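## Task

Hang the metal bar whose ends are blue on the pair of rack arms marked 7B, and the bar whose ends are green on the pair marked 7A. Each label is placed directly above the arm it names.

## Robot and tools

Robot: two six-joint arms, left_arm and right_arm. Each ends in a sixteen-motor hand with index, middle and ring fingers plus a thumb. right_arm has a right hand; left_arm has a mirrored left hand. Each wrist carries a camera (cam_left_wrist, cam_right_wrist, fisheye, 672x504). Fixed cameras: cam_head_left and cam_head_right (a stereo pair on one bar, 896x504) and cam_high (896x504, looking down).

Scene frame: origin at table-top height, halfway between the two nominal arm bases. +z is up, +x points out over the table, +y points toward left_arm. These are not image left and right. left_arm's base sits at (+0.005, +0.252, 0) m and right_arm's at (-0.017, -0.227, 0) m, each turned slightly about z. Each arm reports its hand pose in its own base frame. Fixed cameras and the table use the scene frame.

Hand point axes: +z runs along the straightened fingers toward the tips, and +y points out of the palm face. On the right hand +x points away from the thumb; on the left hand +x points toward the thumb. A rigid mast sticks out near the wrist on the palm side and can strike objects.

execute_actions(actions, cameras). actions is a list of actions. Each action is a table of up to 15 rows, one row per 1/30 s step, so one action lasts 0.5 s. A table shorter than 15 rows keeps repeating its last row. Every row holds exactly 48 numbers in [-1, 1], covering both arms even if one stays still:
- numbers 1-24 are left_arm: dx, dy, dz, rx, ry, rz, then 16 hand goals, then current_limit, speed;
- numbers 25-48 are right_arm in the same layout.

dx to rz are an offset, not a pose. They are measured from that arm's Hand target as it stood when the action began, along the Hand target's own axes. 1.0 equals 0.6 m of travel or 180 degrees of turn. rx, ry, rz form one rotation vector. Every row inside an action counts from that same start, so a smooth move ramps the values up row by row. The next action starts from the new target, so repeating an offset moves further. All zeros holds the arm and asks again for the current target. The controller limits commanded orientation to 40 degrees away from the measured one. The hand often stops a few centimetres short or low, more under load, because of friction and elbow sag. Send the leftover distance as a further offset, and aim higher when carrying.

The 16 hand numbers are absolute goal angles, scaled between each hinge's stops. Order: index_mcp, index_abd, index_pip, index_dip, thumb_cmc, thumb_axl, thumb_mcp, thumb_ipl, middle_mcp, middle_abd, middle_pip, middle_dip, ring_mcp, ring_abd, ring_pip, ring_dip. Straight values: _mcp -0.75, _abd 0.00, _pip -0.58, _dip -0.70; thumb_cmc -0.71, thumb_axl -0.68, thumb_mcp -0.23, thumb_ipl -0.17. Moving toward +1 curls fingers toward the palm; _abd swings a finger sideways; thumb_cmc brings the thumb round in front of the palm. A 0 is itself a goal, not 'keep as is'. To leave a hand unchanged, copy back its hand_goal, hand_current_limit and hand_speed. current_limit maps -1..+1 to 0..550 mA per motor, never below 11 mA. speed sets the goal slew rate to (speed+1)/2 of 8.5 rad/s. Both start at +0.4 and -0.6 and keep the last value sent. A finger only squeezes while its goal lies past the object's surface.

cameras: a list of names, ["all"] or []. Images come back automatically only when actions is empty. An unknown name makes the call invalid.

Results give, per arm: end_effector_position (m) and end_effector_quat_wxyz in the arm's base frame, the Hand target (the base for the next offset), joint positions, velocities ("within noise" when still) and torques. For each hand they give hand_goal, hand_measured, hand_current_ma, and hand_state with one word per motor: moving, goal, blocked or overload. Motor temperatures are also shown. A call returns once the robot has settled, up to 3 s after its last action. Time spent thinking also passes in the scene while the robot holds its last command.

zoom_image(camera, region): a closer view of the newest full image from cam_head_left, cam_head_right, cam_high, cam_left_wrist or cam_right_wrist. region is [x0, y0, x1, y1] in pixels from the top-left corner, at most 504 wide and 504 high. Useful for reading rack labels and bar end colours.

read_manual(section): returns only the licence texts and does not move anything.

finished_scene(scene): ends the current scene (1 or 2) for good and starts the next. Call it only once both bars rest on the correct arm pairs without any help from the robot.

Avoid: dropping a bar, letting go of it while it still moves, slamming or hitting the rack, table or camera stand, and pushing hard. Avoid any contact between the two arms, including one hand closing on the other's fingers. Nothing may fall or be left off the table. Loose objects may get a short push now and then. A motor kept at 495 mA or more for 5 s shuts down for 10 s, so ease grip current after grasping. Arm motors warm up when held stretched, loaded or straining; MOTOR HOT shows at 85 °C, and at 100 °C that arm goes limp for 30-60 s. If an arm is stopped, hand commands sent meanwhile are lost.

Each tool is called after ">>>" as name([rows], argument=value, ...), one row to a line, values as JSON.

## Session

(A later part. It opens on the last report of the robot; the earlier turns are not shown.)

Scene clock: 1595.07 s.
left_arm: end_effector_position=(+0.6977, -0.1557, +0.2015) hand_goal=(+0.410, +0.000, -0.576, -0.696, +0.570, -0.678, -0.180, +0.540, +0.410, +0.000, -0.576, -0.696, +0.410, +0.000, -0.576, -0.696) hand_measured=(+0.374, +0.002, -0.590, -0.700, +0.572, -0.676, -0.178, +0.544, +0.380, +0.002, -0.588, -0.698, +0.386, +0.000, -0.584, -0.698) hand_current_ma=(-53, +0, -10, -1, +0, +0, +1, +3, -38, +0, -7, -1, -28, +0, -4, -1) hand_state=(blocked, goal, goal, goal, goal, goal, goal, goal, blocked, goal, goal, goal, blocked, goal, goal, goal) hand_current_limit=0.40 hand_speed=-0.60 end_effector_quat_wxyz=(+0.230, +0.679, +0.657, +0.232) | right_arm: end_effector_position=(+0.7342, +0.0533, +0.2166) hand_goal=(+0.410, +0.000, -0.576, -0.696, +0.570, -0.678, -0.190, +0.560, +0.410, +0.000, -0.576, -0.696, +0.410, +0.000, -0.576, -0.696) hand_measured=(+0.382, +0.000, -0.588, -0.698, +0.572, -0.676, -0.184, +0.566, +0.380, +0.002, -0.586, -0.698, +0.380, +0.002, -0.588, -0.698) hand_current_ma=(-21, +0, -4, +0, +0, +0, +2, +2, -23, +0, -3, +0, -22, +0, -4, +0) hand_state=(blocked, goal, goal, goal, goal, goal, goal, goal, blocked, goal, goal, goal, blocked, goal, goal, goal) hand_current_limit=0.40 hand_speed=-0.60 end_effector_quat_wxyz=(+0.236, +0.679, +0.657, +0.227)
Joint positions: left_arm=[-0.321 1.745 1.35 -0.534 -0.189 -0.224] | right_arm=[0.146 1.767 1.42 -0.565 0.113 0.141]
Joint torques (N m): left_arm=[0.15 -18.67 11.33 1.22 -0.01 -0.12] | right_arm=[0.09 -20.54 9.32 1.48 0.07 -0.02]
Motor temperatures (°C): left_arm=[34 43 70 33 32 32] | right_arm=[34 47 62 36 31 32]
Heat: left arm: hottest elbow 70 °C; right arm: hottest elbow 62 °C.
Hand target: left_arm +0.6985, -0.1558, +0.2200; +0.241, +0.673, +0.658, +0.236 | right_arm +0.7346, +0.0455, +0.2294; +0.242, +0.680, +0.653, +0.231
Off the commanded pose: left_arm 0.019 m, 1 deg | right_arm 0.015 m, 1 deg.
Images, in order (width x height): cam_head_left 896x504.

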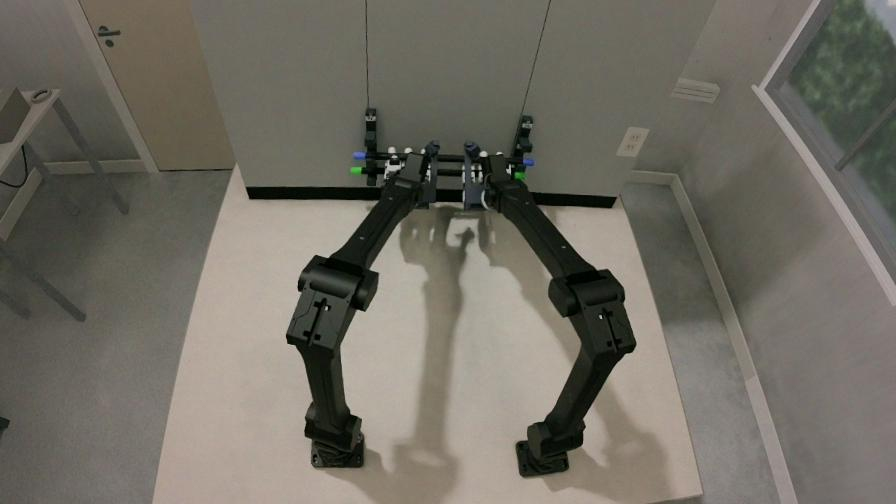

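>>> execute_actions([
  [[0,-0.0150,0.0135,0,0,0,0.411,0,-0.576,-0.696,0.571,-0.678,-0.18,0.54,0.411,0,-0.576,-0.696,0.411,0,-0.576,-0.696,0.4,-0.6,0,-0.0150,0.0135,0,0,0,0.411,0,-0.576,-0.696,0.571,-0.678,-0.19,0.56,0.411,0,-0.576,-0.696,0.411,0,-0.576,-0.696,0.4,-0.6]],
], cameras=["cam_head_left"])

>>> zoom_image(camera="cam_head_left", region=[340, 95, 440, 200])

>>> zoom_image(camera="cam_head_left", region=[480, 95, 580, 200])

Scene clock: 1604.73 s.
left_arm: end_effector_position=(+0.6968, -0.1554, +0.1997) hand_goal=(+0.410, +0.000, -0.576, -0.696, +0.570, -0.678, -0.180, +0.540, +0.410, +0.000, -0.576, -0.696, +0.410, +0.000, -0.576, -0.696) hand_measured=(+0.376, +0.002, -0.588, -0.700, +0.572, -0.676, -0.180, +0.542, +0.382, +0.002, -0.586, -0.698, +0.386, +0.000, -0.584, -0.698) hand_current_ma=(-47, +0, -8, -1, +0, +0, +0, +0, -35, +0, -7, -1, -27, +0, -4, -1) hand_state=(blocked, goal, goal, goal, goal, goal, goal, goal, blocked, goal, goal, goal, blocked, goal, goal, goal) hand_current_limit=0.40 hand_speed=-0.60 end_effector_quat_wxyz=(+0.228, +0.680, +0.657, +0.232) | right_arm: end_effector_position=(+0.7313, +0.0528, +0.2105) hand_goal=(+0.410, +0.000, -0.576, -0.696, +0.570, -0.678, -0.190, +0.560, +0.410, +0.000, -0.576, -0.696, +0.410, +0.000, -0.576, -0.696) hand_measured=(+0.388, +0.000, -0.584, -0.698, +0.572, -0.676, -0.186, +0.564, +0.388, +0.002, -0.584, -0.698, +0.388, +0.002, -0.584, -0.698) hand_current_ma=(-12, +0, -2, +0, +0, +0, +1, +1, -14, +0, -2, +0, -14, +0, -2, +0) hand_state=(blocked, goal, goal, goal, goal, goal, goal, goal, blocked, goal, goal, goal, blocked, goal, goal, goal) hand_current_limit=0.40 hand_speed=-0.60 end_effector_quat_wxyz=(+0.233, +0.680, +0.658, +0.223)
Joint positions: left_arm=[-0.321 1.745 1.347 -0.534 -0.189 -0.224] | right_arm=[0.146 1.767 1.409 -0.565 0.113 0.141]
Joint torques (N m): left_arm=[0.15 -18.02 9.48 2.54 -0.04 -0.14] | right_arm=[0.21 -20.19 8.2 2.48 0.09 -0.01]
Motor temperatures (°C): left_arm=[34 43 69 33 32 32] | right_arm=[34 47 60 36 31 32]
Heat: left arm: hottest elbow 69 °C; right arm: hottest elbow 60 °C.
Hand target: left_arm +0.6967, -0.1558, +0.2080; +0.241, +0.673, +0.658, +0.236 | right_arm +0.7327, +0.0456, +0.2175; +0.242, +0.680, +0.653, +0.231
Off the commanded pose: left_arm 0.008 m, 2 deg | right_arm 0.010 m, 1 deg.
Images, in order (width x height): cam_head_left 896x504.

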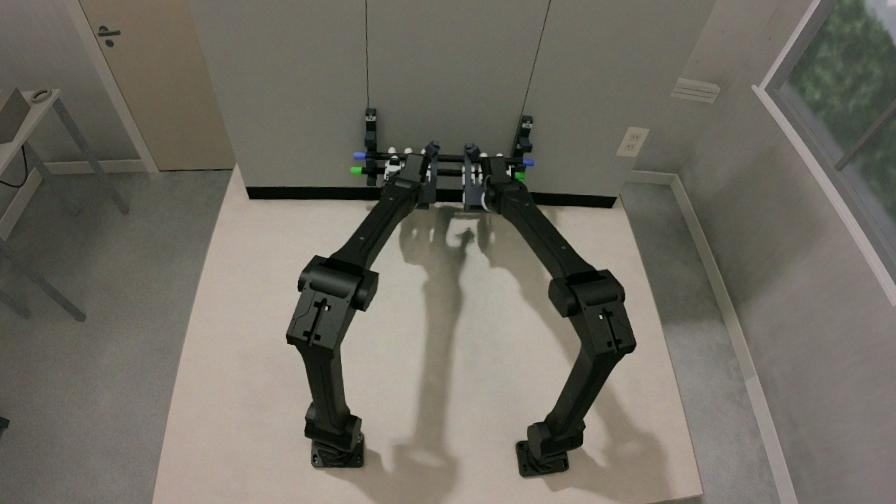

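Scaled by 4.800.

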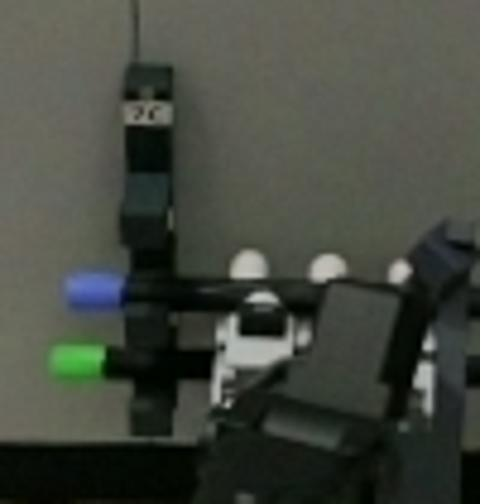

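Scaled by 4.800.

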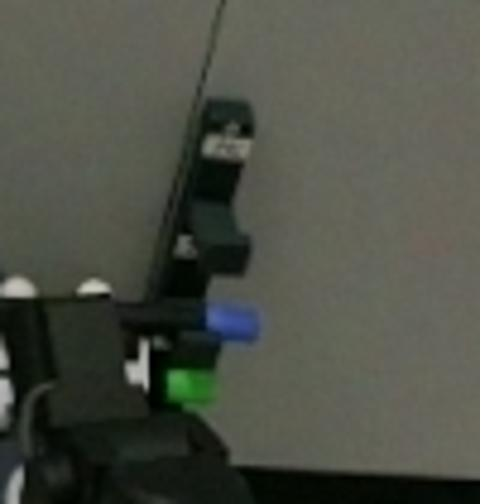

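>>> execute_actions([
  [[0,-0.0127,0.0155,0,0,0,0.411,0,-0.576,-0.696,0.571,-0.678,-0.18,0.54,0.411,0,-0.576,-0.696,0.411,0,-0.576,-0.696,0.4,-0.6,0,-0.006,0.007,0,0,0,0.411,0,-0.576,-0.696,0.571,-0.678,-0.19,0.56,0.411,0,-0.576,-0.696,0.411,0,-0.576,-0.696,0.4,-0.6]],
], cameras=[])

Scene clock: 1611.13 s.
left_arm: end_effector_position=(+0.6929, -0.1541, +0.1910) hand_goal=(+0.410, +0.000, -0.576, -0.696, +0.570, -0.678, -0.180, +0.540, +0.410, +0.000, -0.576, -0.696, +0.410, +0.000, -0.576, -0.696) hand_measured=(+0.386, +0.002, -0.584, -0.700, +0.572, -0.676, -0.178, +0.542, +0.386, +0.002, -0.584, -0.698, +0.386, +0.000, -0.584, -0.698) hand_current_ma=(-28, +0, -4, -1, +0, +0, +0, +0, -27, +0, -5, -1, -26, +0, -4, -1) hand_state=(blocked, goal, goal, goal, goal, goal, goal, goal, blocked, goal, goal, goal, blocked, goal, goal, goal) hand_current_limit=0.40 hand_speed=-0.60 end_effector_quat_wxyz=(+0.226, +0.681, +0.658, +0.230) | right_arm: end_effector_position=(+0.7296, +0.0526, +0.2065) hand_goal=(+0.410, +0.000, -0.576, -0.696, +0.570, -0.678, -0.190, +0.560, +0.410, +0.000, -0.576, -0.696, +0.410, +0.000, -0.576, -0.696) hand_measured=(+0.390, +0.000, -0.584, -0.698, +0.572, -0.676, -0.186, +0.564, +0.388, +0.002, -0.582, -0.698, +0.388, +0.002, -0.584, -0.698) hand_current_ma=(-12, +0, -2, +0, +0, +0, +1, +1, -13, +0, -1, +0, -13, +0, -2, +0) hand_state=(blocked, goal, goal, goal, goal, goal, goal, goal, blocked, goal, goal, goal, blocked, goal, goal, goal) hand_current_limit=0.40 hand_speed=-0.60 end_effector_quat_wxyz=(+0.233, +0.680, +0.659, +0.221)
Joint positions: left_arm=[-0.321 1.745 1.326 -0.518 -0.189 -0.224] | right_arm=[0.146 1.767 1.4 -0.559 0.113 0.141]
Joint torques (N m): left_arm=[0.03 -16.73 9.74 3.12 -0.03 -0.14] | right_arm=[0.15 -19.49 8.16 2.81 0.08 -0.02]
Motor temperatures (°C): left_arm=[34 43 68 33 32 32] | right_arm=[34 47 59 36 31 32]
Heat: left arm: hottest elbow 68 °C; right arm: hottest elbow 59 °C.
Hand target: left_arm +0.6967, -0.1558, +0.1960; +0.241, +0.673, +0.658, +0.236 | right_arm +0.7325, +0.0456, +0.2120; +0.242, +0.680, +0.653, +0.231
Off the commanded pose: left_arm 0.006 m, 2 deg | right_arm 0.009 m, 2 deg.
No camera images: "cameras" was empty.

>>> execute_actions([
  [[0,0,0,0,0,0,0.411,0,-0.576,-0.696,0.571,-0.678,-0.73,0.8,0.411,0,-0.576,-0.696,0.411,0,-0.576,-0.696,0.4,-0.6,0,0,0,0,0,0,0.411,0,-0.576,-0.696,0.571,-0.678,-0.73,0.8,0.411,0,-0.576,-0.696,0.411,0,-0.576,-0.696,0.4,-0.6]],
  [[0,0,0,0,0,0,0.411,0,-0.576,-0.696,0.571,-0.678,-0.73,0.8,0.411,0,-0.576,-0.696,0.411,0,-0.576,-0.696,0.4,-0.6,0,0,0,0,0,0,0.411,0,-0.576,-0.696,0.571,-0.678,-0.73,0.8,0.411,0,-0.576,-0.696,0.411,0,-0.576,-0.696,0.4,-0.6]],
  [[0,-0.0157,0.0194,0,0,0,0.411,0,-0.576,-0.696,0.571,-0.678,-0.73,0.8,0.411,0,-0.576,-0.696,0.411,0,-0.576,-0.696,0.4,-0.6,0,-0.0157,0.0194,0,0,0,0.411,0,-0.576,-0.696,0.571,-0.678,-0.73,0.8,0.411,0,-0.576,-0.696,0.411,0,-0.576,-0.696,0.4,-0.6]],
  [[0,-0.0157,0.0194,0,0,0,0.411,0,-0.576,-0.696,0.571,-0.678,-0.73,0.8,0.411,0,-0.576,-0.696,0.411,0,-0.576,-0.696,0.4,-0.6,0,-0.0157,0.0194,0,0,0,0.411,0,-0.576,-0.696,0.571,-0.678,-0.73,0.8,0.411,0,-0.576,-0.696,0.411,0,-0.576,-0.696,0.4,-0.6]],
], cameras=["cam_left_wrist","cam_right_wrist","cam_head_left"])

Scene clock: 1624.30 s.
left_arm: end_effector_position=(+0.6923, -0.1548, +0.1678) hand_goal=(+0.410, +0.000, -0.576, -0.696, +0.570, -0.678, -0.730, +0.800, +0.410, +0.000, -0.576, -0.696, +0.410, +0.000, -0.576, -0.696) hand_measured=(+0.396, +0.002, -0.580, -0.700, +0.572, -0.676, -0.724, +0.800, +0.398, +0.002, -0.580, -0.698, +0.400, +0.000, -0.578, -0.698) hand_current_ma=(-10, +0, -1, -1, +0, +0, +3, +0, -8, +0, -1, -1, -7, +0, -1, -1) hand_state=(goal, goal, goal, goal, goal, goal, goal, goal, goal, goal, goal, goal, goal, goal, goal, goal) hand_current_limit=0.40 hand_speed=-0.60 end_effector_quat_wxyz=(+0.230, +0.679, +0.658, +0.232) | right_arm: end_effector_position=(+0.7274, +0.0523, +0.1934) hand_goal=(+0.410, +0.000, -0.576, -0.696, +0.570, -0.678, -0.730, +0.800, +0.410, +0.000, -0.576, -0.696, +0.410, +0.000, -0.576, -0.696) hand_measured=(+0.390, +0.000, -0.584, -0.698, +0.572, -0.676, -0.724, +0.798, +0.388, +0.002, -0.582, -0.698, +0.388, +0.002, -0.584, -0.698) hand_current_ma=(-12, +0, -2, +0, +0, +0, +2, +0, -13, +0, -1, +0, -13, +0, -2, +0) hand_state=(blocked, goal, goal, goal, goal, goal, goal, goal, blocked, goal, goal, goal, blocked, goal, goal, goal) hand_current_limit=0.40 hand_speed=-0.60 end_effector_quat_wxyz=(+0.239, +0.678, +0.656, +0.230)
Joint positions: left_arm=[-0.323 1.77 1.287 -0.446 -0.189 -0.227] | right_arm=[0.146 1.772 1.356 -0.486 0.113 0.141]
Joint torques (N m): left_arm=[0.09 -15.79 9.37 3.18 -0.02 -0.13] | right_arm=[0.15 -17.14 8.06 2.77 0.1 -0.02]
Motor temperatures (°C): left_arm=[34 43 67 33 32 32] | right_arm=[34 47 58 36 31 32]
Heat: left arm: hottest elbow 67 °C; right arm: hottest elbow 58 °C.
Hand target: left_arm +0.6969, -0.1557, +0.1660; +0.241, +0.673, +0.658, +0.236 | right_arm +0.7325, +0.0455, +0.1820; +0.242, +0.680, +0.653, +0.231
Off the commanded pose: left_arm 0.005 m, 1 deg | right_arm 0.014 m, 1 deg.
camera_calibration:
cam_left_wrist: T_world_to_cam=[[-0.517297, -0.725647, -0.453696, 0.29289], [-0.855414, 0.454466, 0.24845, 0.574907], [0.0259028, 0.51662, -0.855823, 0.329399], [0, 0, 0, 1]] pos_world=[0.634762, -0.218915, 0.271955]
cam_right_wrist: T_world_to_cam=[[0.455421, -0.803563, 0.383246, -0.326785], [-0.889789, -0.396592, 0.225811, 0.575894], [-0.029461, -0.443847, -0.895618, 0.340804], [0, 0, 0, 1]] pos_world=[0.671289, 0.117068, 0.300426]
Images, in order (width x height): cam_head_left 896x504, cam_left_wrist 672x504, cam_right_wrist 672x504.

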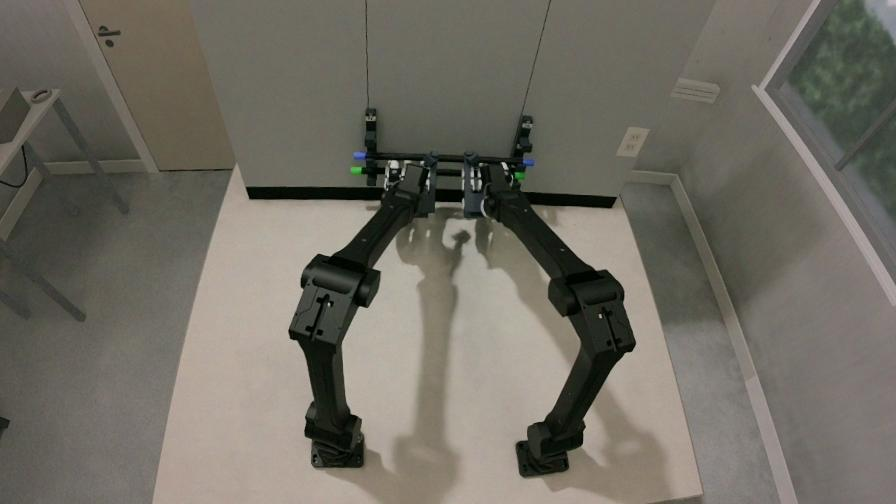

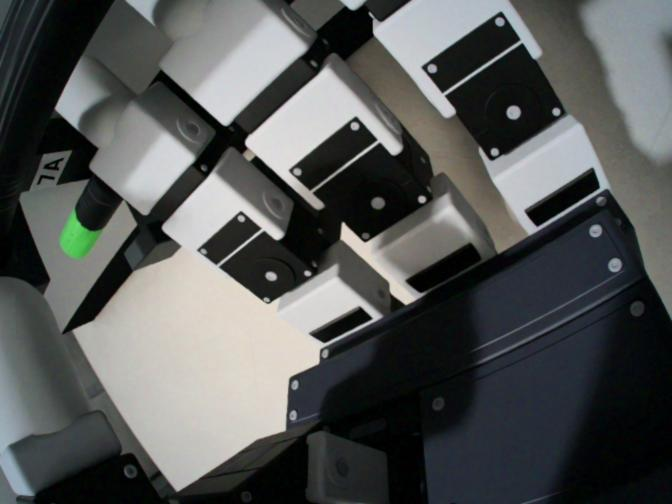

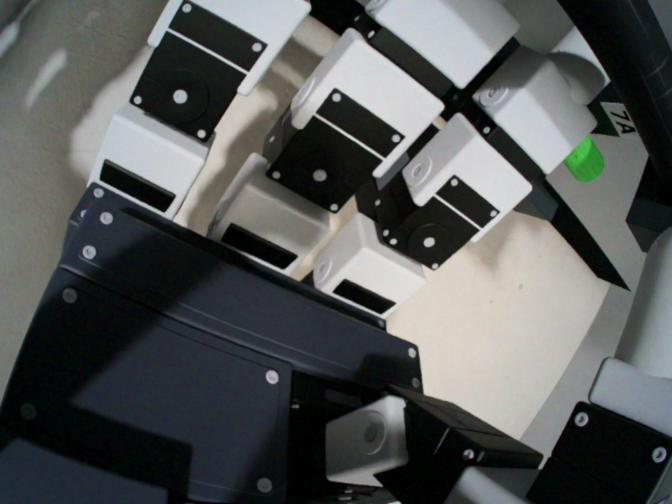

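>>> execute_actions([
  [[0,-0.0258,-0.0211,0,0,0,0.411,0,-0.576,-0.696,0.571,-0.678,-0.73,0.8,0.411,0,-0.576,-0.696,0.411,0,-0.576,-0.696,0.4,-0.6,0,-0.0358,-0.0086,0,0,0,0.411,0,-0.576,-0.696,0.571,-0.678,-0.73,0.8,0.411,0,-0.576,-0.696,0.411,0,-0.576,-0.696,0.4,-0.6]],
  [[0,-0.0258,-0.0211,0,0,0,0.411,0,-0.576,-0.696,0.571,-0.678,-0.73,0.8,0.411,0,-0.576,-0.696,0.411,0,-0.576,-0.696,0.4,-0.6,0,-0.0258,-0.0211,0,0,0,0.411,0,-0.576,-0.696,0.571,-0.678,-0.73,0.8,0.411,0,-0.576,-0.696,0.411,0,-0.576,-0.696,0.4,-0.6]],
  [[0,-0.0258,-0.0211,0,0,0,0.411,0,-0.576,-0.696,0.571,-0.678,-0.73,0.8,0.411,0,-0.576,-0.696,0.411,0,-0.576,-0.696,0.4,-0.6,0,-0.0258,-0.0211,0,0,0,0.411,0,-0.576,-0.696,0.571,-0.678,-0.73,0.8,0.411,0,-0.576,-0.696,0.411,0,-0.576,-0.696,0.4,-0.6]],
], cameras=["cam_head_left","cam_high"])

>>> execute_actions([
  [[0,-0.0517,-0.0421,0,0,0,0.411,0,-0.576,-0.696,0.571,-0.678,-0.73,0.8,0.411,0,-0.576,-0.696,0.411,0,-0.576,-0.696,0.4,-0.6,0,-0.0517,-0.0421,0,0,0,0.411,0,-0.576,-0.696,0.571,-0.678,-0.73,0.8,0.411,0,-0.576,-0.696,0.411,0,-0.576,-0.696,0.4,-0.6]],
], cameras=["cam_head_left","cam_high","cam_left_wrist","cam_right_wrist"])

Scene clock: 1638.53 s.
left_arm: end_effector_position=(+0.6353, -0.1548, +0.1486) hand_goal=(+0.410, +0.000, -0.576, -0.696, +0.570, -0.678, -0.730, +0.800, +0.410, +0.000, -0.576, -0.696, +0.410, +0.000, -0.576, -0.696) hand_measured=(+0.402, +0.002, -0.576, -0.698, +0.572, -0.676, -0.726, +0.800, +0.402, +0.002, -0.576, -0.696, +0.402, +0.000, -0.576, -0.694) hand_current_ma=(-5, +0, +0, +0, +0, +0, +3, +0, -4, +0, +0, +0, -4, +0, +0, +0) hand_state=(goal, goal, goal, goal, goal, goal, goal, goal, goal, goal, goal, goal, goal, goal, goal, goal) hand_current_limit=0.40 hand_speed=-0.60 end_effector_quat_wxyz=(+0.219, +0.688, +0.655, +0.224) | right_arm: end_effector_position=(+0.6714, +0.0435, +0.1609) hand_goal=(+0.410, +0.000, -0.576, -0.696, +0.570, -0.678, -0.730, +0.800, +0.410, +0.000, -0.576, -0.696, +0.410, +0.000, -0.576, -0.696) hand_measured=(+0.390, +0.000, -0.584, -0.698, +0.572, -0.676, -0.724, +0.800, +0.390, +0.002, -0.582, -0.698, +0.390, +0.002, -0.584, -0.698) hand_current_ma=(-10, +0, -2, +0, +0, +0, +2, +0, -11, +0, -1, +0, -11, +0, -2, +0) hand_state=(goal, goal, goal, goal, goal, goal, goal, goal, blocked, goal, goal, goal, blocked, goal, goal, goal) hand_current_limit=0.40 hand_speed=-0.60 end_effector_quat_wxyz=(+0.230, +0.682, +0.660, +0.216)
Joint positions: left_arm=[-0.355 1.672 1.113 -0.402 -0.2 -0.243] | right_arm=[0.146 1.681 1.158 -0.414 0.116 0.141]
Joint torques (N m): left_arm=[-0.5 -16.62 8.81 3 -0.53 -0.19] | right_arm=[1.73 -17.55 7.56 2.73 0.53 0.13]
Motor temperatures (°C): left_arm=[34 43 65 33 32 32] | right_arm=[34 47 57 36 31 32]
Heat: left arm: hottest elbow 65 °C; right arm: hottest elbow 57 °C.
Hand target: left_arm +0.6369, -0.1544, +0.1659; +0.241, +0.673, +0.658, +0.236 | right_arm +0.6727, +0.0480, +0.1727; +0.242, +0.680, +0.653, +0.231
Off the commanded pose: left_arm 0.017 m, 3 deg | right_arm 0.013 m, 2 deg.
Images, in order (width x height): cam_head_left 896x504, cam_high 896x504.

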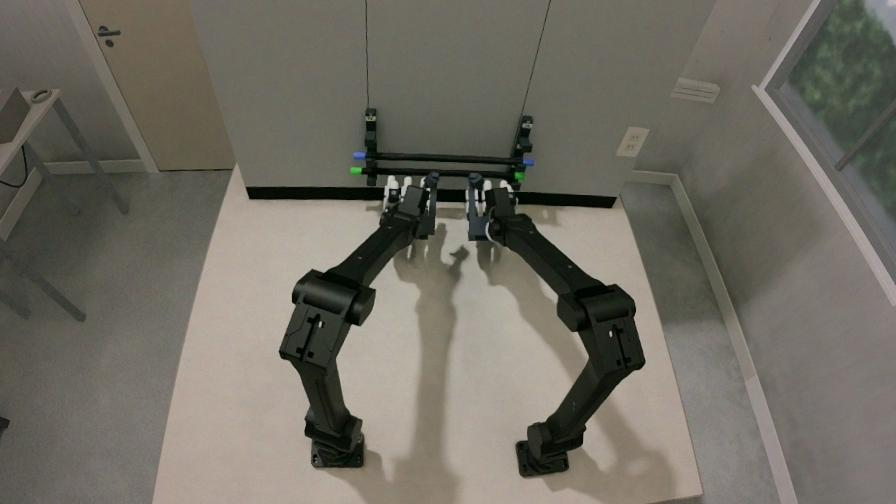

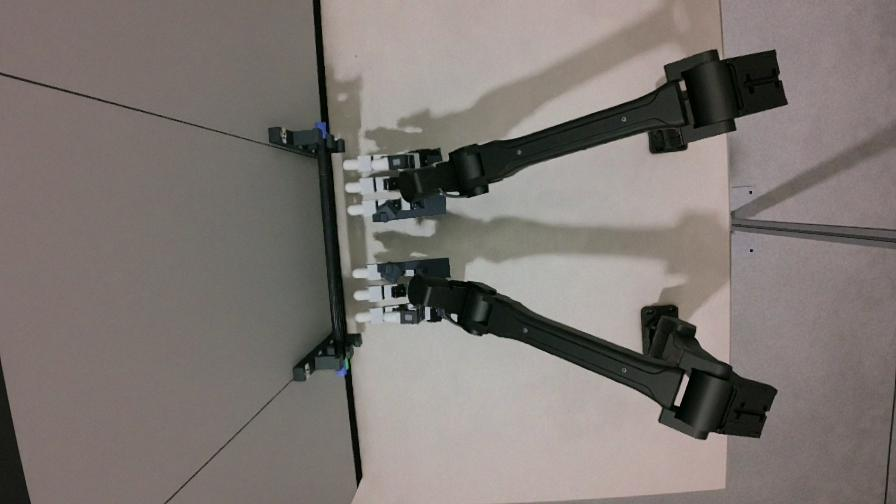

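Scene clock: 1639.83 s.
left_arm: end_effector_position=(+0.5955, -0.1540, +0.1513) hand_goal=(+0.410, +0.000, -0.576, -0.696, +0.570, -0.678, -0.730, +0.800, +0.410, +0.000, -0.576, -0.696, +0.410, +0.000, -0.576, -0.696) hand_measured=(+0.402, +0.002, -0.576, -0.698, +0.572, -0.676, -0.726, +0.800, +0.402, +0.002, -0.576, -0.696, +0.402, +0.000, -0.576, -0.694) hand_current_ma=(-5, +0, +0, +0, +0, +0, +3, +0, -5, +0, +0, +0, -5, +0, +0, +0) hand_state=(goal, goal, goal, goal, goal, goal, goal, goal, goal, goal, goal, goal, goal, goal, goal, goal) hand_current_limit=0.40 hand_speed=-0.60 end_effector_quat_wxyz=(+0.220, +0.687, +0.654, +0.225) | right_arm: end_effector_position=(+0.6329, +0.0418, +0.1649) hand_goal=(+0.410, +0.000, -0.576, -0.696, +0.570, -0.678, -0.730, +0.800, +0.410, +0.000, -0.576, -0.696, +0.410, +0.000, -0.576, -0.696) hand_measured=(+0.390, +0.000, -0.584, -0.698, +0.572, -0.676, -0.724, +0.800, +0.390, +0.002, -0.582, -0.698, +0.390, +0.002, -0.584, -0.698) hand_current_ma=(-10, +0, -2, +0, +0, +0, +2, +0, -11, +0, -1, +0, -11, +0, -2, +0) hand_state=(goal, goal, goal, goal, goal, goal, goal, goal, blocked, goal, goal, goal, blocked, goal, goal, goal) hand_current_limit=0.40 hand_speed=-0.60 end_effector_quat_wxyz=(+0.234, +0.681, +0.660, +0.217)
Joint positions: left_arm=[-0.384 1.581 1.004 -0.385 -0.219 -0.266] | right_arm=[0.155 1.586 1.044 -0.391 0.126 0.145]
Joint torques (N m): left_arm=[-0.44 -15.03 8.7 2.97 -0.56 -0.19] | right_arm=[2.61 -15.91 7.31 2.73 0.53 0.14]
Motor temperatures (°C): left_arm=[34 43 65 33 32 32] | right_arm=[34 47 57 36 31 32]
Heat: left arm: hottest elbow 65 °C; right arm: hottest elbow 57 °C.
Hand target: left_arm +0.5970, -0.1535, +0.1658; +0.241, +0.673, +0.658, +0.236 | right_arm +0.6327, +0.0497, +0.1727; +0.242, +0.680, +0.653, +0.231
Off the commanded pose: left_arm 0.015 m, 3 deg | right_arm 0.011 m, 2 deg.
camera_calibration:
cam_left_wrist: T_world_to_cam=[[-0.537933, -0.713574, -0.448821, 0.249323], [-0.842889, 0.463423, 0.273453, 0.485928], [0.012865, 0.525406, -0.850755, 0.325655], [0, 0, 0, 1]] pos_world=[0.539513, -0.218381, 0.256075]
cam_right_wrist: T_world_to_cam=[[0.464884, -0.800069, 0.379173, -0.286732], [-0.883599, -0.392172, 0.255839, 0.485035], [-0.0559884, -0.453973, -0.889255, 0.323947], [0, 0, 0, 1]] pos_world=[0.580011, 0.107875, 0.272701]
Images, in order (width x height): cam_head_left 896x504, cam_high 896x504, cam_left_wrist 672x504, cam_right_wrist 672x504.

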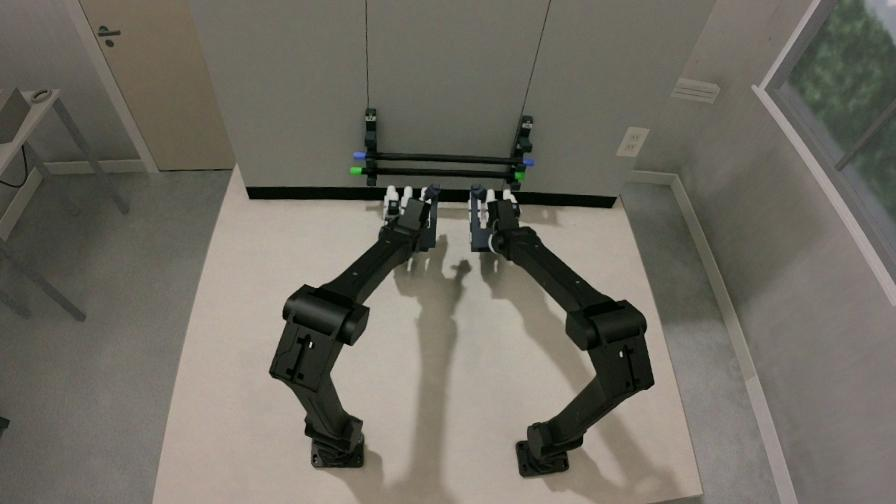

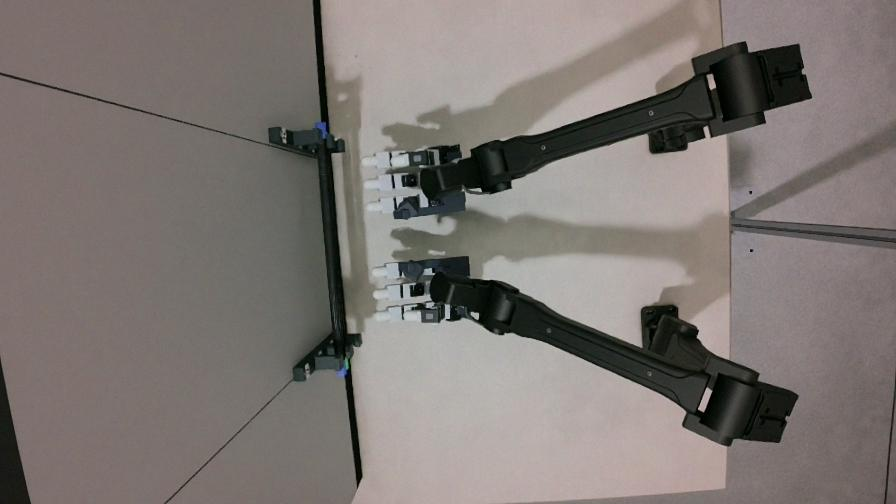

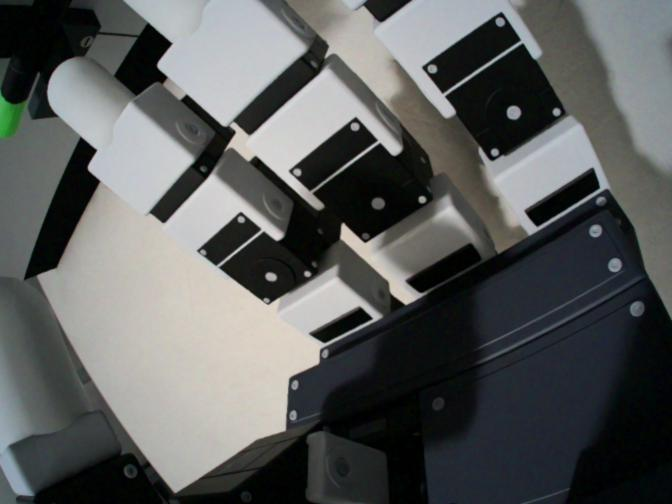

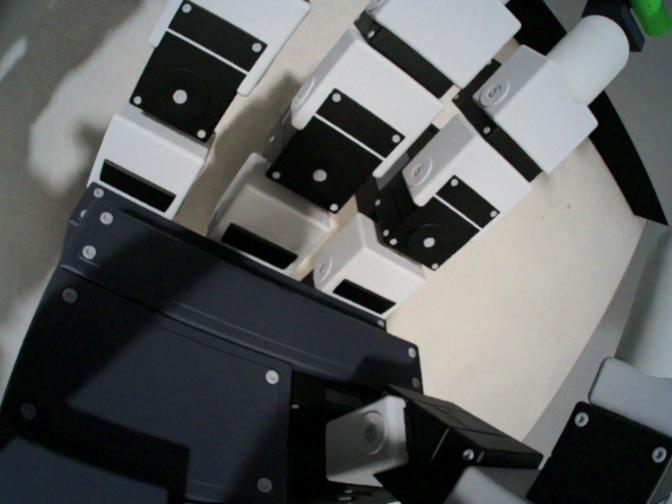

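>>> finished_scene(scene=1)

The scene is finished: the task was done.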